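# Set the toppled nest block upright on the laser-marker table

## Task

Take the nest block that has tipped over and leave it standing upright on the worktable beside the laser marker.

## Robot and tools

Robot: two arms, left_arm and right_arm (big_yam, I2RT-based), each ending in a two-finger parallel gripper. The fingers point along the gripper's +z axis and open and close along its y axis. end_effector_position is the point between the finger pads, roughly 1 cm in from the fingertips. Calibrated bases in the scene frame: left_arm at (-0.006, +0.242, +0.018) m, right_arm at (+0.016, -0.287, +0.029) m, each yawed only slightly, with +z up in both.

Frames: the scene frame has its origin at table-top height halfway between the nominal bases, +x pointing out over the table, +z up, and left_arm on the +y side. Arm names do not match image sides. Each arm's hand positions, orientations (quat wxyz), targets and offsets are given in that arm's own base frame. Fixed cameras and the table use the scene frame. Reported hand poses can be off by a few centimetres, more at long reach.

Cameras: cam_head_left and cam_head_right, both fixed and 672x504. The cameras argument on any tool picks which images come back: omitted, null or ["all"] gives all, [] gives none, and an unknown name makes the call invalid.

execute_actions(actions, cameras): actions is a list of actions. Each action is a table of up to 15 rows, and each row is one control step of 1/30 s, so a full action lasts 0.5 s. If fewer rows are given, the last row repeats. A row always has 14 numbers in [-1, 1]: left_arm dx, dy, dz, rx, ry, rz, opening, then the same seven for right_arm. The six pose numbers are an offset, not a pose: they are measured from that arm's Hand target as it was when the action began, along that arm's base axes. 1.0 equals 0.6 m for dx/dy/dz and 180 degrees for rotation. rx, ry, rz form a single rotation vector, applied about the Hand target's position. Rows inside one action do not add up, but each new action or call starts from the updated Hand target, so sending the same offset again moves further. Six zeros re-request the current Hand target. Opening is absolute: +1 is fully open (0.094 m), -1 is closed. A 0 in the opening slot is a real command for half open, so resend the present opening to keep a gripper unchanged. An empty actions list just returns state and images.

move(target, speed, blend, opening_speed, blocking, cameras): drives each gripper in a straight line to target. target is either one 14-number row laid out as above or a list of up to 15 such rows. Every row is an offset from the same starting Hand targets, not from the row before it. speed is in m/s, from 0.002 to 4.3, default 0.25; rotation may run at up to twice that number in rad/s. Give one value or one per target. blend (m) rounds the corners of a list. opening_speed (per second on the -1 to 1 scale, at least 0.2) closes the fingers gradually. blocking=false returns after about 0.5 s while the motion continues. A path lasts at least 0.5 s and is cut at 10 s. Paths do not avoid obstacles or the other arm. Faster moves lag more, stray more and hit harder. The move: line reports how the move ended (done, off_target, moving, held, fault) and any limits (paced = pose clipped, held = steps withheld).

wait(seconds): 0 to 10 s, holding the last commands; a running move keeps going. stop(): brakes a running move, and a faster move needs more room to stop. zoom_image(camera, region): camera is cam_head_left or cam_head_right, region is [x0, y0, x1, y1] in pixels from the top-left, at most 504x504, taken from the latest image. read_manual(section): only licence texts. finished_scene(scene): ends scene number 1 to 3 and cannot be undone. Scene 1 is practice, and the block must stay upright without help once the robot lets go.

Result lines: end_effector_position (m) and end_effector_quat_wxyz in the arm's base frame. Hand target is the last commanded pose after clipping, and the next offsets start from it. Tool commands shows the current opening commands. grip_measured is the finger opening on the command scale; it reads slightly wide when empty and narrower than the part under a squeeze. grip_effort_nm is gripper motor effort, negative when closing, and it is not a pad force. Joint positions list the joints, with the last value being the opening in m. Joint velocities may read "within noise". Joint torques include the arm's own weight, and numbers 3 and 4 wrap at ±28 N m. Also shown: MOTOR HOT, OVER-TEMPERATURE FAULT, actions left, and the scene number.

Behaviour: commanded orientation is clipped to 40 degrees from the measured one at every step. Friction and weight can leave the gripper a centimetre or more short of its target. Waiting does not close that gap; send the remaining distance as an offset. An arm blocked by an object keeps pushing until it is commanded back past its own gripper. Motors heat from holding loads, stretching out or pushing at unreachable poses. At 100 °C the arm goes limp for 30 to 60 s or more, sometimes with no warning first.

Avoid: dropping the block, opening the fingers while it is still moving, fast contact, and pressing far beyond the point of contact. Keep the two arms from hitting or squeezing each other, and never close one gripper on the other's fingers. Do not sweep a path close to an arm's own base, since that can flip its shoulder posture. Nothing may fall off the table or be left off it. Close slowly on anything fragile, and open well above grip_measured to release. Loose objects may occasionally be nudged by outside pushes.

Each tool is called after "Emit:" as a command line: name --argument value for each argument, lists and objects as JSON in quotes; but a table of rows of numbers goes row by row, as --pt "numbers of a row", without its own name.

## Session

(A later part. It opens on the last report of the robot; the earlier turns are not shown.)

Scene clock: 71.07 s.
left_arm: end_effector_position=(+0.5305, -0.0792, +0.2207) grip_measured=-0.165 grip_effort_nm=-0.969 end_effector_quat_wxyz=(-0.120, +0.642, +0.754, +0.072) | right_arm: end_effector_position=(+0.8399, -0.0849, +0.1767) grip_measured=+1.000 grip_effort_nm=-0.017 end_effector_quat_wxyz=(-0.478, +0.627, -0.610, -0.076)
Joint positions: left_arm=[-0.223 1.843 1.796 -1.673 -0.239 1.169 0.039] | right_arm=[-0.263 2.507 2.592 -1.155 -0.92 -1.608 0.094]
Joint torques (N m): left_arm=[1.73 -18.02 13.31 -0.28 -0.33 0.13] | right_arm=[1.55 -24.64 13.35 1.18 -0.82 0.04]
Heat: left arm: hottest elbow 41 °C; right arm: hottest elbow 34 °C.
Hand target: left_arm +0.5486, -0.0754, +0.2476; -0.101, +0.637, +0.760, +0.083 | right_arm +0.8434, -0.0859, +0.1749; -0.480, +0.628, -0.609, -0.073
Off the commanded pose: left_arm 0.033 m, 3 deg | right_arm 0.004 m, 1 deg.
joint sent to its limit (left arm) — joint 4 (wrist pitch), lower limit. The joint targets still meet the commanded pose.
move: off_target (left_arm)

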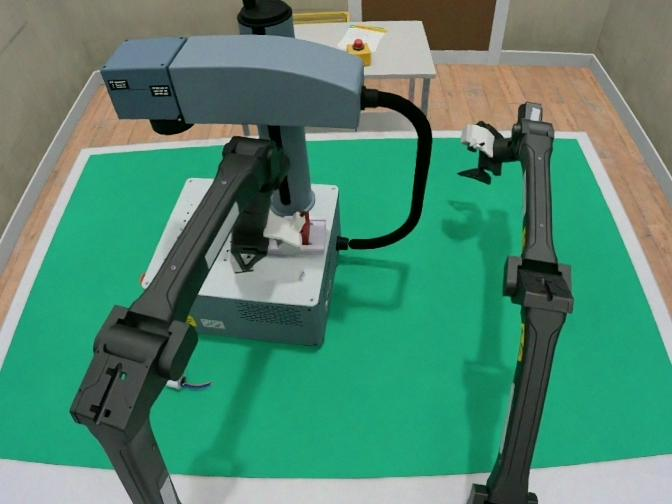

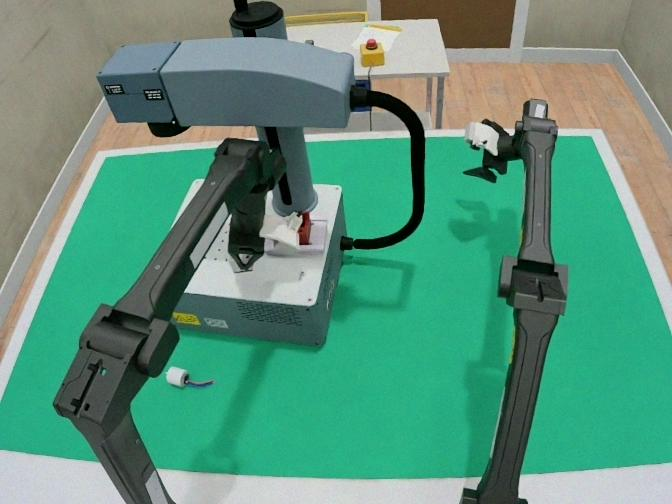

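Emit:
move --target '[-0.01,0,-0.025,0,0,0,-0.5,0,0,0,0,0,0,1]' --speed 0.05

Emit:
zoom_image --camera "cam_head_right" --region '[180, 230, 300, 310]'

Emit:
zoom_image --camera "cam_head_left" --region '[180, 230, 300, 310]'

Scene clock: 72.50 s.
left_arm: end_effector_position=(+0.5320, -0.0795, +0.2207) grip_measured=-0.165 grip_effort_nm=-0.979 end_effector_quat_wxyz=(-0.117, +0.642, +0.754, +0.074) | right_arm: end_effector_position=(+0.8399, -0.0849, +0.1767) grip_measured=+1.000 grip_effort_nm=-0.037 end_effector_quat_wxyz=(-0.478, +0.627, -0.610, -0.076)
Joint positions: left_arm=[-0.223 1.843 1.797 -1.667 -0.239 1.169 0.039] | right_arm=[-0.263 2.507 2.592 -1.155 -0.92 -1.608 0.094]
Joint torques (N m): left_arm=[1.49 -18.2 10.36 0.47 -0.3 0.07] | right_arm=[0.67 -25.41 13.22 1.22 -0.75 -0.02]
Heat: left arm: hottest elbow 41 °C; right arm: hottest elbow 35 °C.
Hand target: left_arm +0.5426, -0.0753, +0.2327; -0.101, +0.637, +0.760, +0.084 | right_arm +0.8434, -0.0859, +0.1749; -0.480, +0.628, -0.609, -0.073
Off the commanded pose: left_arm 0.017 m, 2 deg | right_arm 0.004 m, 1 deg.
move: off_target (left_arm)

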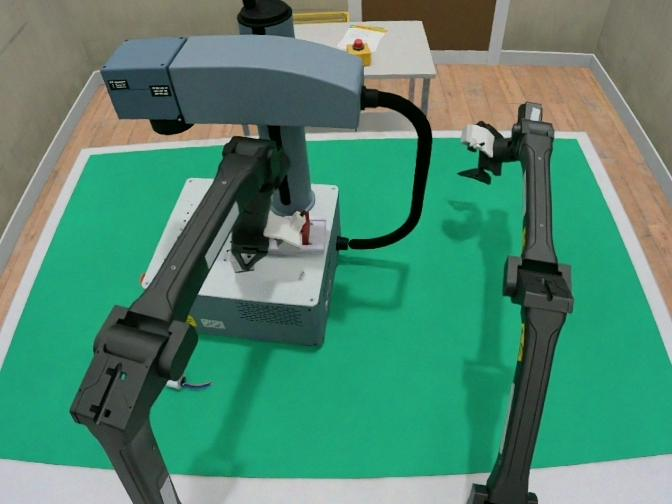

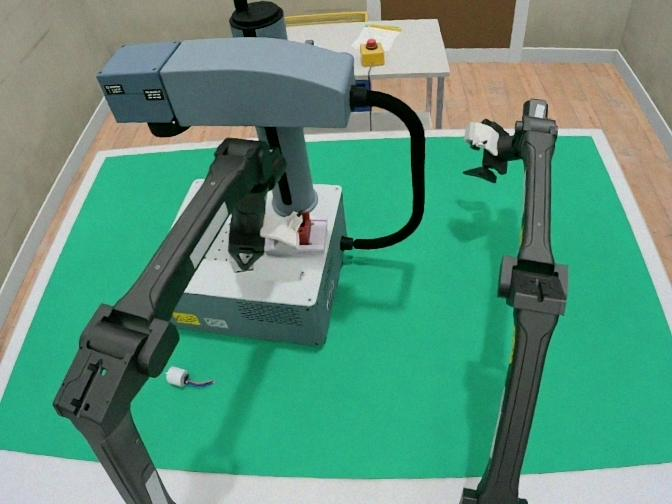

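Scaled by 4.200 (camera's finer frame: 960x720).

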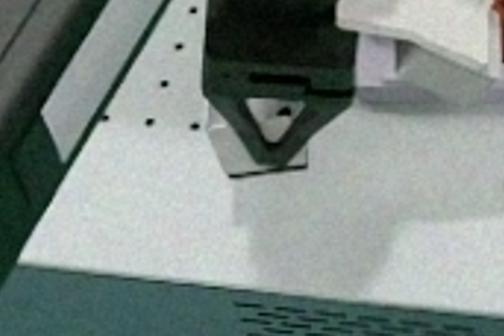

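Scaled by 4.200 (camera's finer frame: 960x720).

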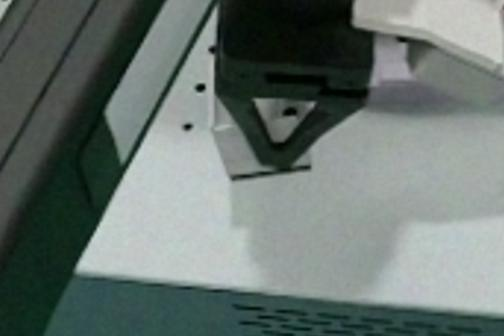

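Emit:
move --target '[-0.022,0.006,-0.03,0,0,0,-0.5,0,0,0,0,0,0,1]' --speed 0.05 --cameras '[]'

Scene clock: 74.03 s.
left_arm: end_effector_position=(+0.5302, -0.0791, +0.2022) grip_measured=-0.165 grip_effort_nm=-0.969 end_effector_quat_wxyz=(-0.112, +0.641, +0.755, +0.076) | right_arm: end_effector_position=(+0.8399, -0.0849, +0.1767) grip_measured=+1.000 grip_effort_nm=-0.017 end_effector_quat_wxyz=(-0.478, +0.627, -0.610, -0.076)
Joint positions: left_arm=[-0.223 1.834 1.736 -1.604 -0.239 1.169 0.039] | right_arm=[-0.263 2.507 2.592 -1.155 -0.92 -1.608 0.094]
Joint torques (N m): left_arm=[1.67 -20.19 7.61 0.47 -0.29 0.08] | right_arm=[1.67 -25 13.15 1.1 -0.73 0.01]
Heat: left arm: hottest elbow 41 °C; right arm: hottest elbow 35 °C.
Hand target: left_arm +0.5295, -0.0717, +0.2147; -0.100, +0.637, +0.760, +0.084 | right_arm +0.8434, -0.0859, +0.1749; -0.480, +0.628, -0.609, -0.073
Off the commanded pose: left_arm 0.015 m, 2 deg | right_arm 0.004 m, 1 deg.
move: off_target (left_arm)

Emit:
move --target '[-0.005,0,-0.013,0,0,0,-0.5,0,0,0,0,0,0,1]' --speed 0.05

Emit:
zoom_image --camera "cam_head_right" --region '[180, 230, 300, 310]'

Emit:
zoom_image --camera "cam_head_left" --region '[180, 230, 300, 310]'

Scene clock: 75.40 s.
left_arm: end_effector_position=(+0.5273, -0.0784, +0.1931) grip_measured=-0.165 grip_effort_nm=-0.969 end_effector_quat_wxyz=(-0.114, +0.641, +0.755, +0.076) | right_arm: end_effector_position=(+0.8399, -0.0849, +0.1767) grip_measured=+1.000 grip_effort_nm=-0.022 end_effector_quat_wxyz=(-0.478, +0.627, -0.610, -0.076)
Joint positions: left_arm=[-0.223 1.831 1.708 -1.582 -0.239 1.169 0.039] | right_arm=[-0.263 2.507 2.592 -1.155 -0.92 -1.608 0.094]
Joint torques (N m): left_arm=[1.49 -20.31 7.57 0.43 -0.3 0.06] | right_arm=[1.79 -25.7 13.34 1.35 -0.75 0]
Heat: left arm: hottest elbow 41 °C; right arm: hottest elbow 35 °C.
Hand target: left_arm +0.5264, -0.0717, +0.2068; -0.101, +0.637, +0.760, +0.084 | right_arm +0.8434, -0.0859, +0.1749; -0.480, +0.628, -0.609, -0.073
Off the commanded pose: left_arm 0.015 m, 2 deg | right_arm 0.004 m, 1 deg.
move: off_target (left_arm)

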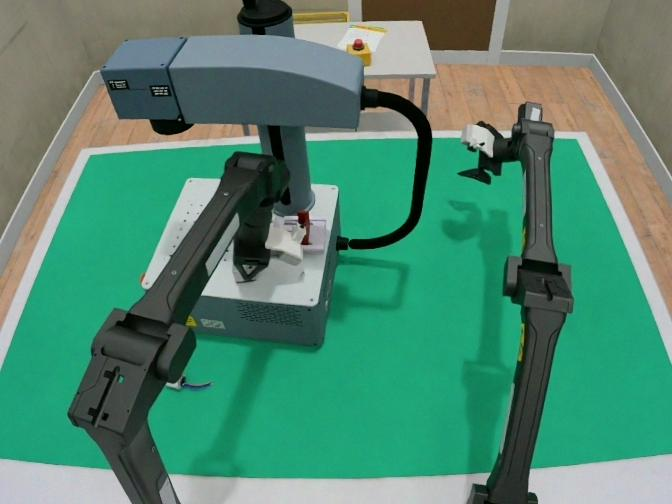

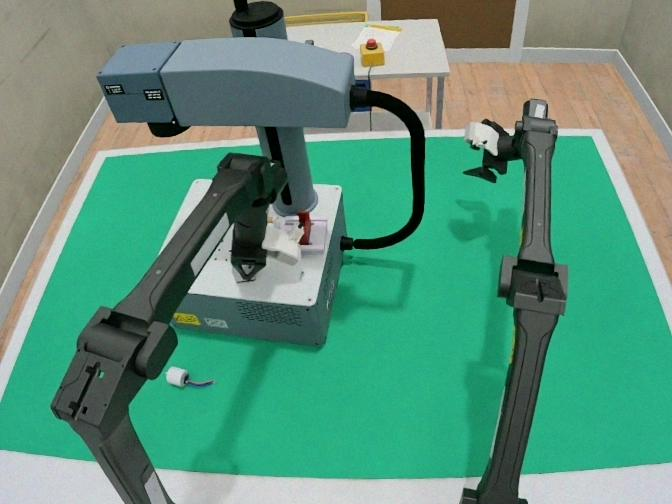

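Scaled by 4.200 (camera's finer frame: 960x720).

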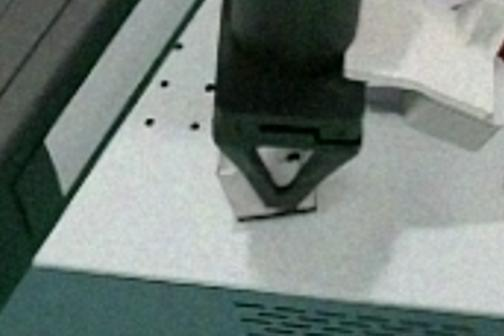

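Scaled by 4.200 (camera's finer frame: 960x720).

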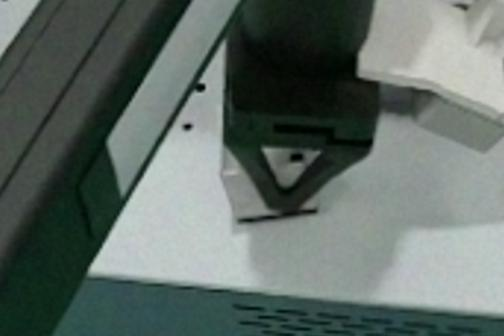

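Emit:
move --target '[-0.003,0,-0.011,0,0,0,-0.5,0,0,0,0,0,0,1]' --speed 0.03

Emit:
zoom_image --camera "cam_head_right" --region '[210, 250, 280, 300]'

Emit:
zoom_image --camera "cam_head_left" --region '[210, 250, 280, 300]'

Scene clock: 76.60 s.
left_arm: end_effector_position=(+0.5260, -0.0781, +0.1885) grip_measured=-0.165 grip_effort_nm=-0.974 end_effector_quat_wxyz=(-0.112, +0.641, +0.755, +0.077) | right_arm: end_effector_position=(+0.8399, -0.0849, +0.1767) grip_measured=+1.000 grip_effort_nm=-0.027 end_effector_quat_wxyz=(-0.478, +0.627, -0.610, -0.076)
Joint positions: left_arm=[-0.223 1.826 1.689 -1.564 -0.239 1.169 0.039] | right_arm=[-0.263 2.507 2.592 -1.155 -0.92 -1.608 0.094]
Joint torques (N m): left_arm=[1.49 -20.13 7.39 0.39 -0.29 0.05] | right_arm=[0.67 -25.47 13.37 1.37 -0.8 0]
Heat: left arm: hottest elbow 40 °C; right arm: hottest elbow 35 °C.
Hand target: left_arm +0.5247, -0.0718, +0.2003; -0.101, +0.637, +0.760, +0.084 | right_arm +0.8434, -0.0859, +0.1749; -0.480, +0.628, -0.609, -0.073
Off the commanded pose: left_arm 0.013 m, 2 deg | right_arm 0.004 m, 1 deg.
move: off_target (left_arm)

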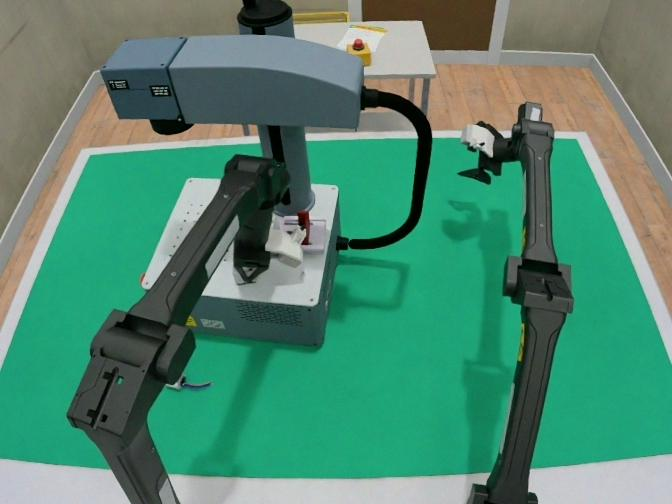

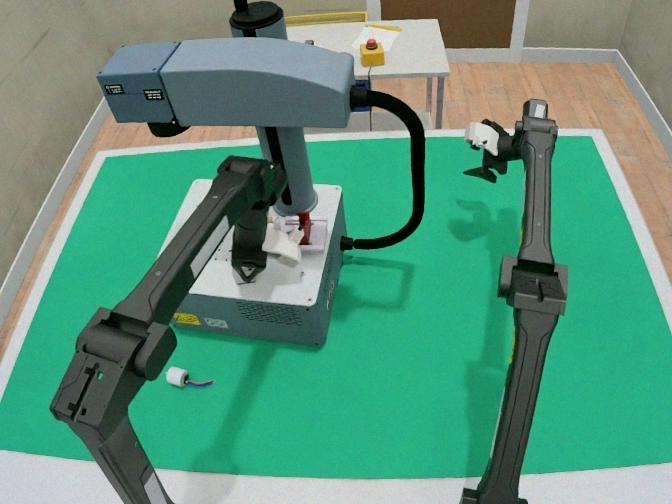

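Scaled by 7.200 (camera's finer frame: 960x720).

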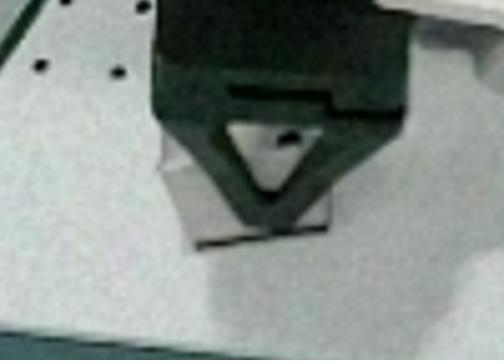

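Scaled by 7.200 (camera's finer frame: 960x720).

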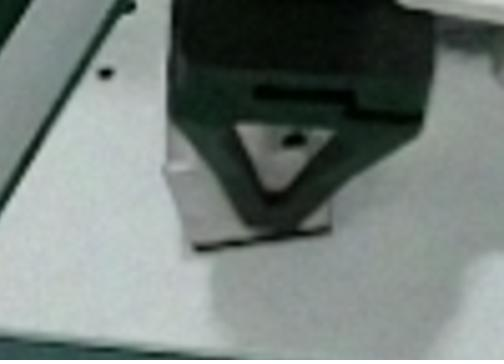

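Emit:
move --target '[-0.002,0,-0.008,0,0,0,-0.5,0,0,0,0,0,0,1]' --speed 0.02 --cameras '[]'

Emit:
move --target '[-0.002,0,-0.008,0,0,0,-0.5,0,0,0,0,0,0,1]' --speed 0.02

Emit:
zoom_image --camera "cam_head_right" --region '[210, 250, 280, 300]'

Emit:
zoom_image --camera "cam_head_left" --region '[210, 250, 280, 300]'

Scene clock: 77.97 s.
left_arm: end_effector_position=(+0.5254, -0.0779, +0.1876) grip_measured=-0.165 grip_effort_nm=-0.969 end_effector_quat_wxyz=(-0.108, +0.641, +0.756, +0.079) | right_arm: end_effector_position=(+0.8399, -0.0849, +0.1767) grip_measured=+1.000 grip_effort_nm=-0.027 end_effector_quat_wxyz=(-0.478, +0.627, -0.610, -0.076)
Joint positions: left_arm=[-0.223 1.819 1.677 -1.55 -0.24 1.169 0.039] | right_arm=[-0.263 2.507 2.592 -1.155 -0.92 -1.608 0.094]
Joint torques (N m): left_arm=[1.38 -19.43 7.2 0.47 -0.27 0.06] | right_arm=[1.08 -25.41 13.19 1.02 -0.83 -0.01]
Heat: left arm: hottest elbow 40 °C; right arm: hottest elbow 35 °C.
Hand target: left_arm +0.5234, -0.0717, +0.1955; -0.100, +0.637, +0.760, +0.084 | right_arm +0.8434, -0.0859, +0.1749; -0.480, +0.628, -0.609, -0.073
Off the commanded pose: left_arm 0.010 m, 1 deg | right_arm 0.004 m, 1 deg.
move: done

Scene clock: 78.77 s.
left_arm: end_effector_position=(+0.5252, -0.0778, +0.1871) grip_measured=-0.165 grip_effort_nm=-0.974 end_effector_quat_wxyz=(-0.104, +0.641, +0.756, +0.081) | right_arm: end_effector_position=(+0.8399, -0.0849, +0.1767) grip_measured=+1.000 grip_effort_nm=-0.027 end_effector_quat_wxyz=(-0.478, +0.627, -0.610, -0.076)
Joint positions: left_arm=[-0.223 1.812 1.666 -1.536 -0.24 1.169 0.039] | right_arm=[-0.263 2.507 2.592 -1.155 -0.92 -1.608 0.094]
Joint torques (N m): left_arm=[1.44 -18.84 6.97 0.47 -0.26 0.04] | right_arm=[0.91 -25.29 13.26 1.07 -0.78 -0.01]
Heat: left arm: hottest elbow 40 °C; right arm: hottest elbow 35 °C.
Hand target: left_arm +0.5223, -0.0717, +0.1907; -0.101, +0.637, +0.760, +0.084 | right_arm +0.8434, -0.0859, +0.1749; -0.480, +0.628, -0.609, -0.073
Off the commanded pose: left_arm 0.008 m, 1 deg | right_arm 0.004 m, 1 deg.
move: done

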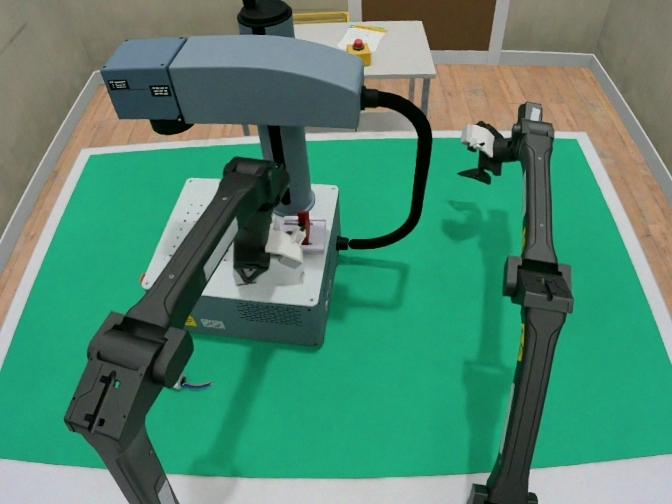

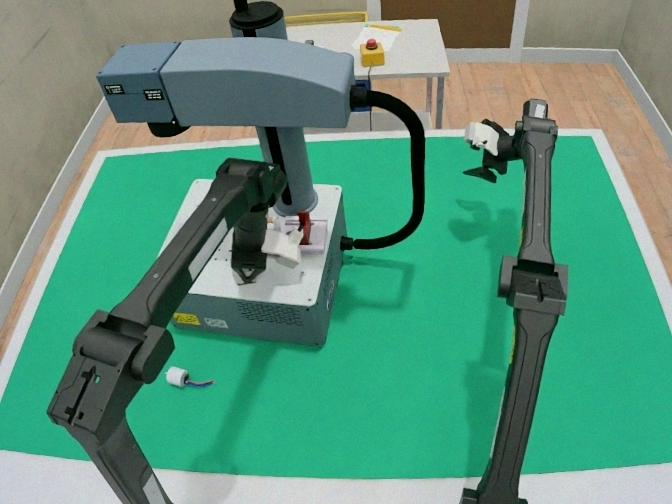

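Scaled by 7.200 (camera's finer frame: 960x720).

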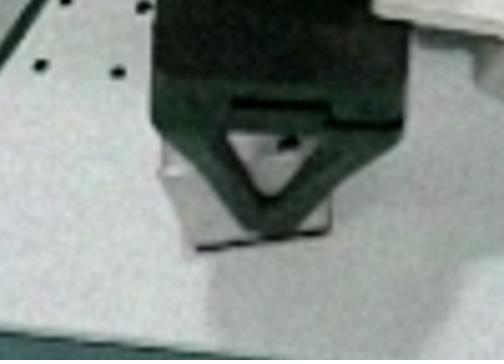

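Scaled by 7.200 (camera's finer frame: 960x720).

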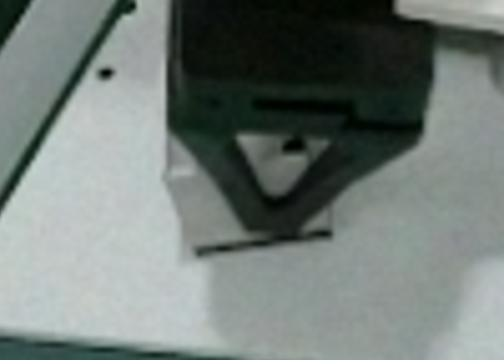

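Emit:
move --target '[0,0,0.004,0,0,0,0.05,0,0,0,0,0,0,1]' --opening_speed 0.25 --speed 0.02

Emit:
zoom_image --camera "cam_head_right" --region '[210, 250, 280, 300]'

Emit:
zoom_image --camera "cam_head_left" --region '[210, 250, 280, 300]'

Scene clock: 82.13 s.
left_arm: end_effector_position=(+0.5251, -0.0778, +0.1872) grip_measured=+0.047 grip_effort_nm=0.149 end_effector_quat_wxyz=(-0.103, +0.641, +0.756, +0.081) | right_arm: end_effector_position=(+0.8399, -0.0849, +0.1767) grip_measured=+1.000 grip_effort_nm=-0.022 end_effector_quat_wxyz=(-0.478, +0.627, -0.610, -0.076)
Joint positions: left_arm=[-0.223 1.811 1.666 -1.536 -0.24 1.169 0.049] | right_arm=[-0.263 2.507 2.592 -1.155 -0.92 -1.608 0.094]
Joint torques (N m): left_arm=[1.55 -19.02 7.31 0.16 -0.26 0.05] | right_arm=[0.56 -25.58 13.39 1.1 -0.82 -0.03]
Heat: left arm: hottest elbow 39 °C; right arm: hottest elbow 36 °C.
Hand target: left_arm +0.5222, -0.0717, +0.1931; -0.101, +0.637, +0.760, +0.084 | right_arm +0.8434, -0.0859, +0.1749; -0.480, +0.628, -0.609, -0.073
Off the commanded pose: left_arm 0.009 m, 1 deg | right_arm 0.004 m, 1 deg.
move: done

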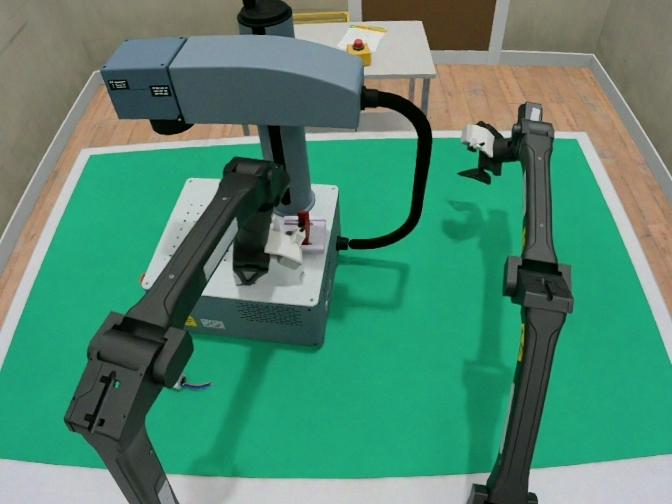

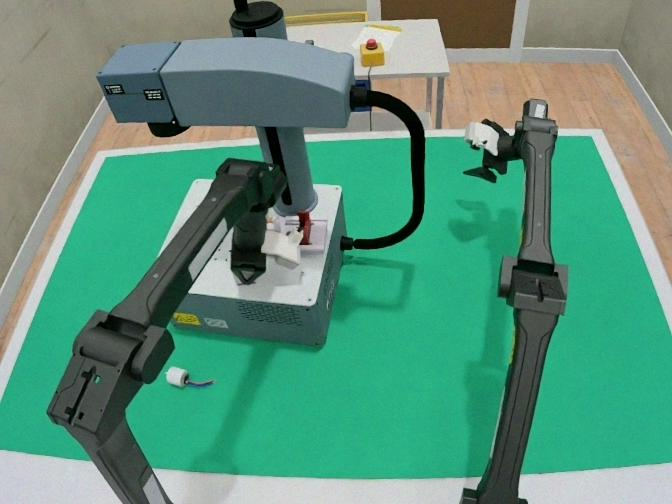

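Scaled by 7.200 (camera's finer frame: 960x720).

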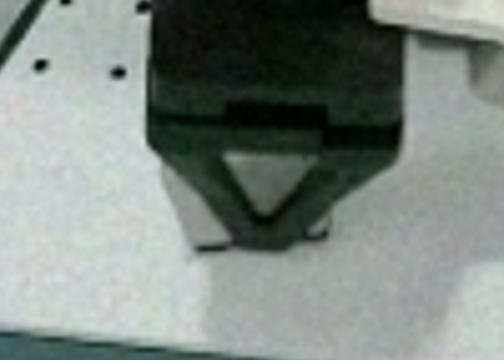

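Scaled by 7.200 (camera's finer frame: 960x720).

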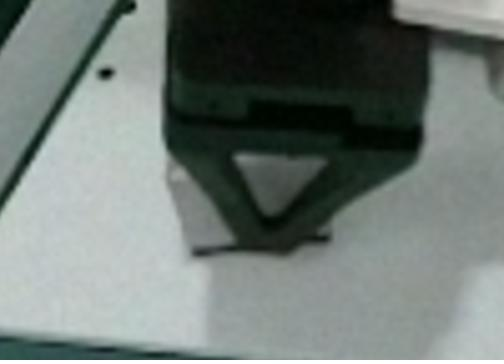

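Emit:
move --pt "0 0 0.004 0 0 0 0.85 0 0 0 0 0 0 1" --opening_speed 0.6 --speed 0.03 --cameras '[]'

Emit:
move --pt "-0.012 -0.027 0.12 0 0 0 0.85 0 0 0 0 0 0 1" --speed 0.1

Emit:
zoom_image --camera "cam_head_left" --region '[200, 220, 310, 300]'

Scene clock: 84.83 s.
left_arm: end_effector_position=(+0.5251, -0.0778, +0.1872) grip_measured=+0.847 grip_effort_nm=0.159 end_effector_quat_wxyz=(-0.103, +0.641, +0.756, +0.081) | right_arm: end_effector_position=(+0.8399, -0.0849, +0.1767) grip_measured=+1.000 grip_effort_nm=-0.032 end_effector_quat_wxyz=(-0.478, +0.627, -0.610, -0.076)
Joint positions: left_arm=[-0.223 1.811 1.666 -1.536 -0.24 1.169 0.087] | right_arm=[-0.263 2.507 2.592 -1.155 -0.92 -1.608 0.094]
Joint torques (N m): left_arm=[1.44 -19.02 7.69 -0.1 -0.26 0.05] | right_arm=[0.56 -24.7 13.18 1.32 -0.78 0.02]
Heat: left arm: hottest elbow 38 °C; right arm: hottest elbow 36 °C.
Hand target: left_arm +0.5222, -0.0717, +0.1955; -0.101, +0.637, +0.760, +0.084 | right_arm +0.8434, -0.0859, +0.1749; -0.480, +0.628, -0.609, -0.073
Off the commanded pose: left_arm 0.011 m, 1 deg | right_arm 0.004 m, 1 deg.
move: off_target (left_arm)

Scene clock: 86.13 s.
left_arm: end_effector_position=(+0.5031, -0.0780, +0.2401) grip_measured=+0.848 grip_effort_nm=0.159 end_effector_quat_wxyz=(-0.113, +0.640, +0.756, +0.077) | right_arm: end_effector_position=(+0.8399, -0.0849, +0.1767) grip_measured=+1.000 grip_effort_nm=-0.027 end_effector_quat_wxyz=(-0.478, +0.627, -0.610, -0.076)
Joint positions: left_arm=[-0.233 1.755 1.725 -1.675 -0.24 1.156 0.087] | right_arm=[-0.263 2.507 2.592 -1.155 -0.92 -1.608 0.094]
Joint torques (N m): left_arm=[-0.62 -17.38 12.67 -0.17 -0.15 -0.06] | right_arm=[2.02 -24.7 13.34 1.25 -0.8 0.03]
Heat: left arm: hottest elbow 38 °C; right arm: hottest elbow 36 °C.
Hand target: left_arm +0.5151, -0.0880, +0.2675; -0.101, +0.637, +0.760, +0.084 | right_arm +0.8434, -0.0859, +0.1749; -0.480, +0.628, -0.609, -0.073
Off the commanded pose: left_arm 0.031 m, 2 deg | right_arm 0.004 m, 1 deg.
joint sent to its limit (left arm) — joint 4 (wrist pitch), lower limit. The joint targets still meet the commanded pose.
move: off_target (left_arm)

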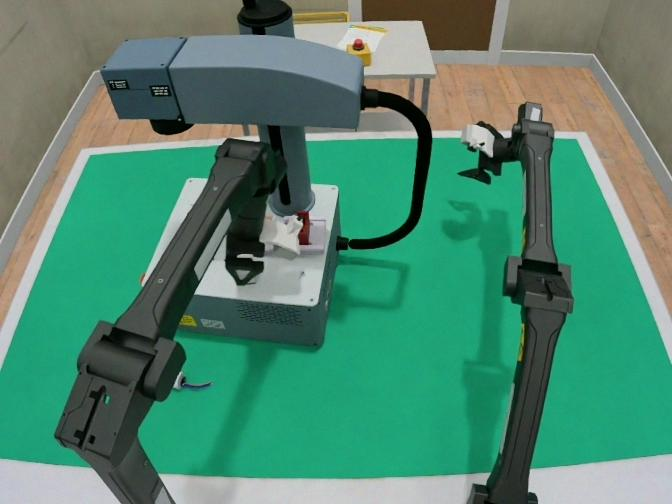

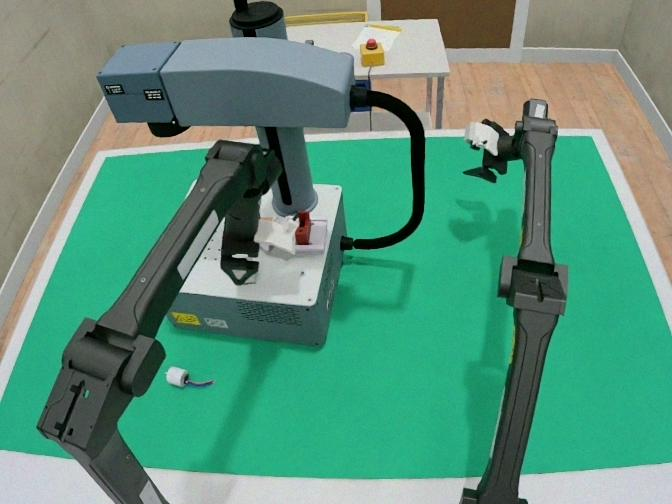

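Scaled by 4.582 (camera's finer frame: 960x720).

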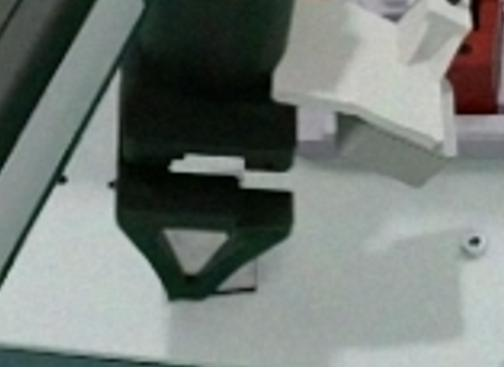

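Emit:
move --pt "-0.01 -0.0 0.02 0 0 0 0.85 0 0 0 0 0 0 1" --pt "-0.17 0.1 0.06 0 0 0 0.85 0 0 0 0 0 0 1" --pt "-0.27 0.35 0.06 0 0 0 0.85 0 0 0 0 0 0 1" --speed 0.15 --blend '[0.0,0.03,0]'

Emit:
zoom_image --camera "cam_head_left" --region '[200, 230, 300, 300]'

Emit:
zoom_image --camera "cam_head_right" --region '[200, 230, 300, 300]'

Scene clock: 89.63 s.
left_arm: end_effector_position=(+0.3562, +0.1189, +0.3027) grip_measured=+0.848 grip_effort_nm=0.154 end_effector_quat_wxyz=(-0.105, +0.638, +0.759, +0.081) | right_arm: end_effector_position=(+0.8399, -0.0849, +0.1767) grip_measured=+1.000 grip_effort_nm=-0.022 end_effector_quat_wxyz=(-0.478, +0.627, -0.610, -0.076)
Joint positions: left_arm=[0.203 1.318 1.392 -1.649 -0.265 1.6 0.087] | right_arm=[-0.263 2.507 2.592 -1.155 -0.92 -1.608 0.094]
Joint torques (N m): left_arm=[1.61 -11.22 7.49 0.77 -0.12 0.16] | right_arm=[0.91 -25.64 13.14 1.21 -0.86 -0.02]
Heat: left arm: hottest elbow 38 °C; right arm: hottest elbow 36 °C.
Hand target: left_arm +0.3530, +0.1221, +0.3034; -0.101, +0.637, +0.760, +0.084 | right_arm +0.8434, -0.0859, +0.1749; -0.480, +0.628, -0.609, -0.073
Off the commanded pose: left_arm 0.005 m, 1 deg | right_arm 0.004 m, 1 deg.
move: done

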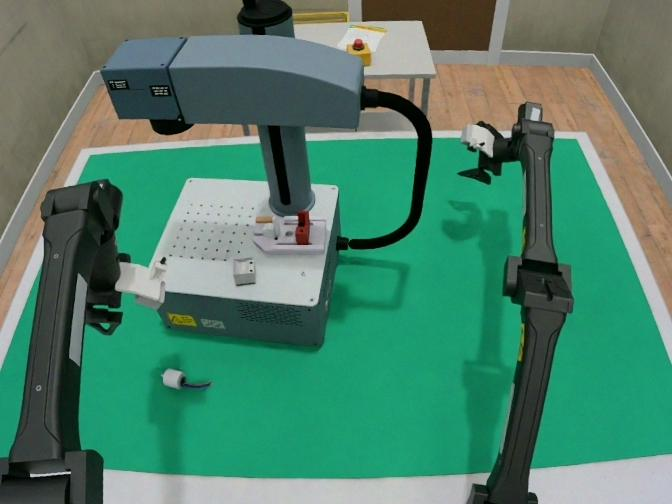

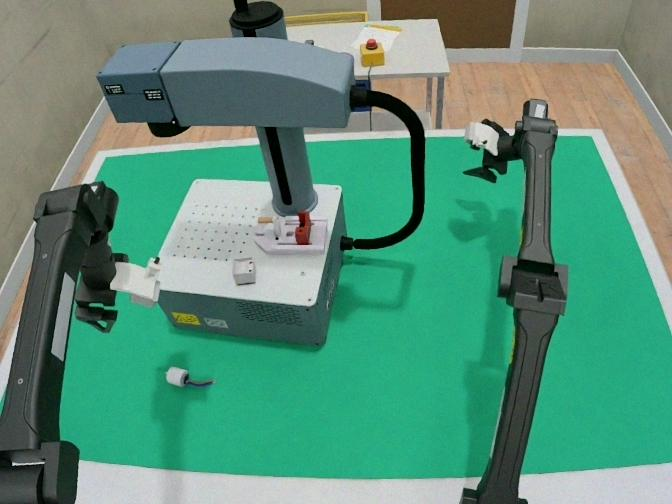

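Scaled by 5.040 (camera's finer frame: 960x720).

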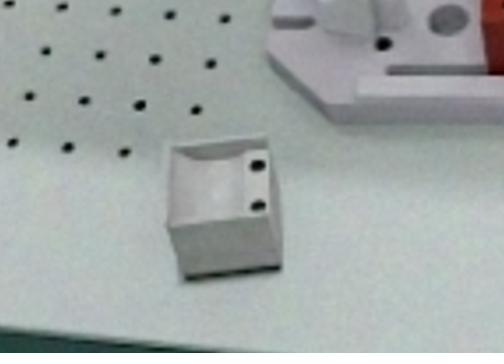

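Scaled by 5.040 (camera's finer frame: 960x720).

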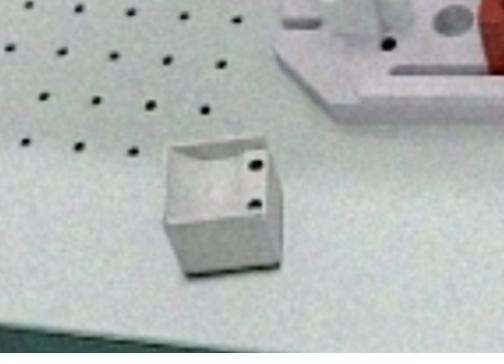

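Standing upright on its foot.

Emit:
finished_scene --scene 2

The scene is finished: the task was done.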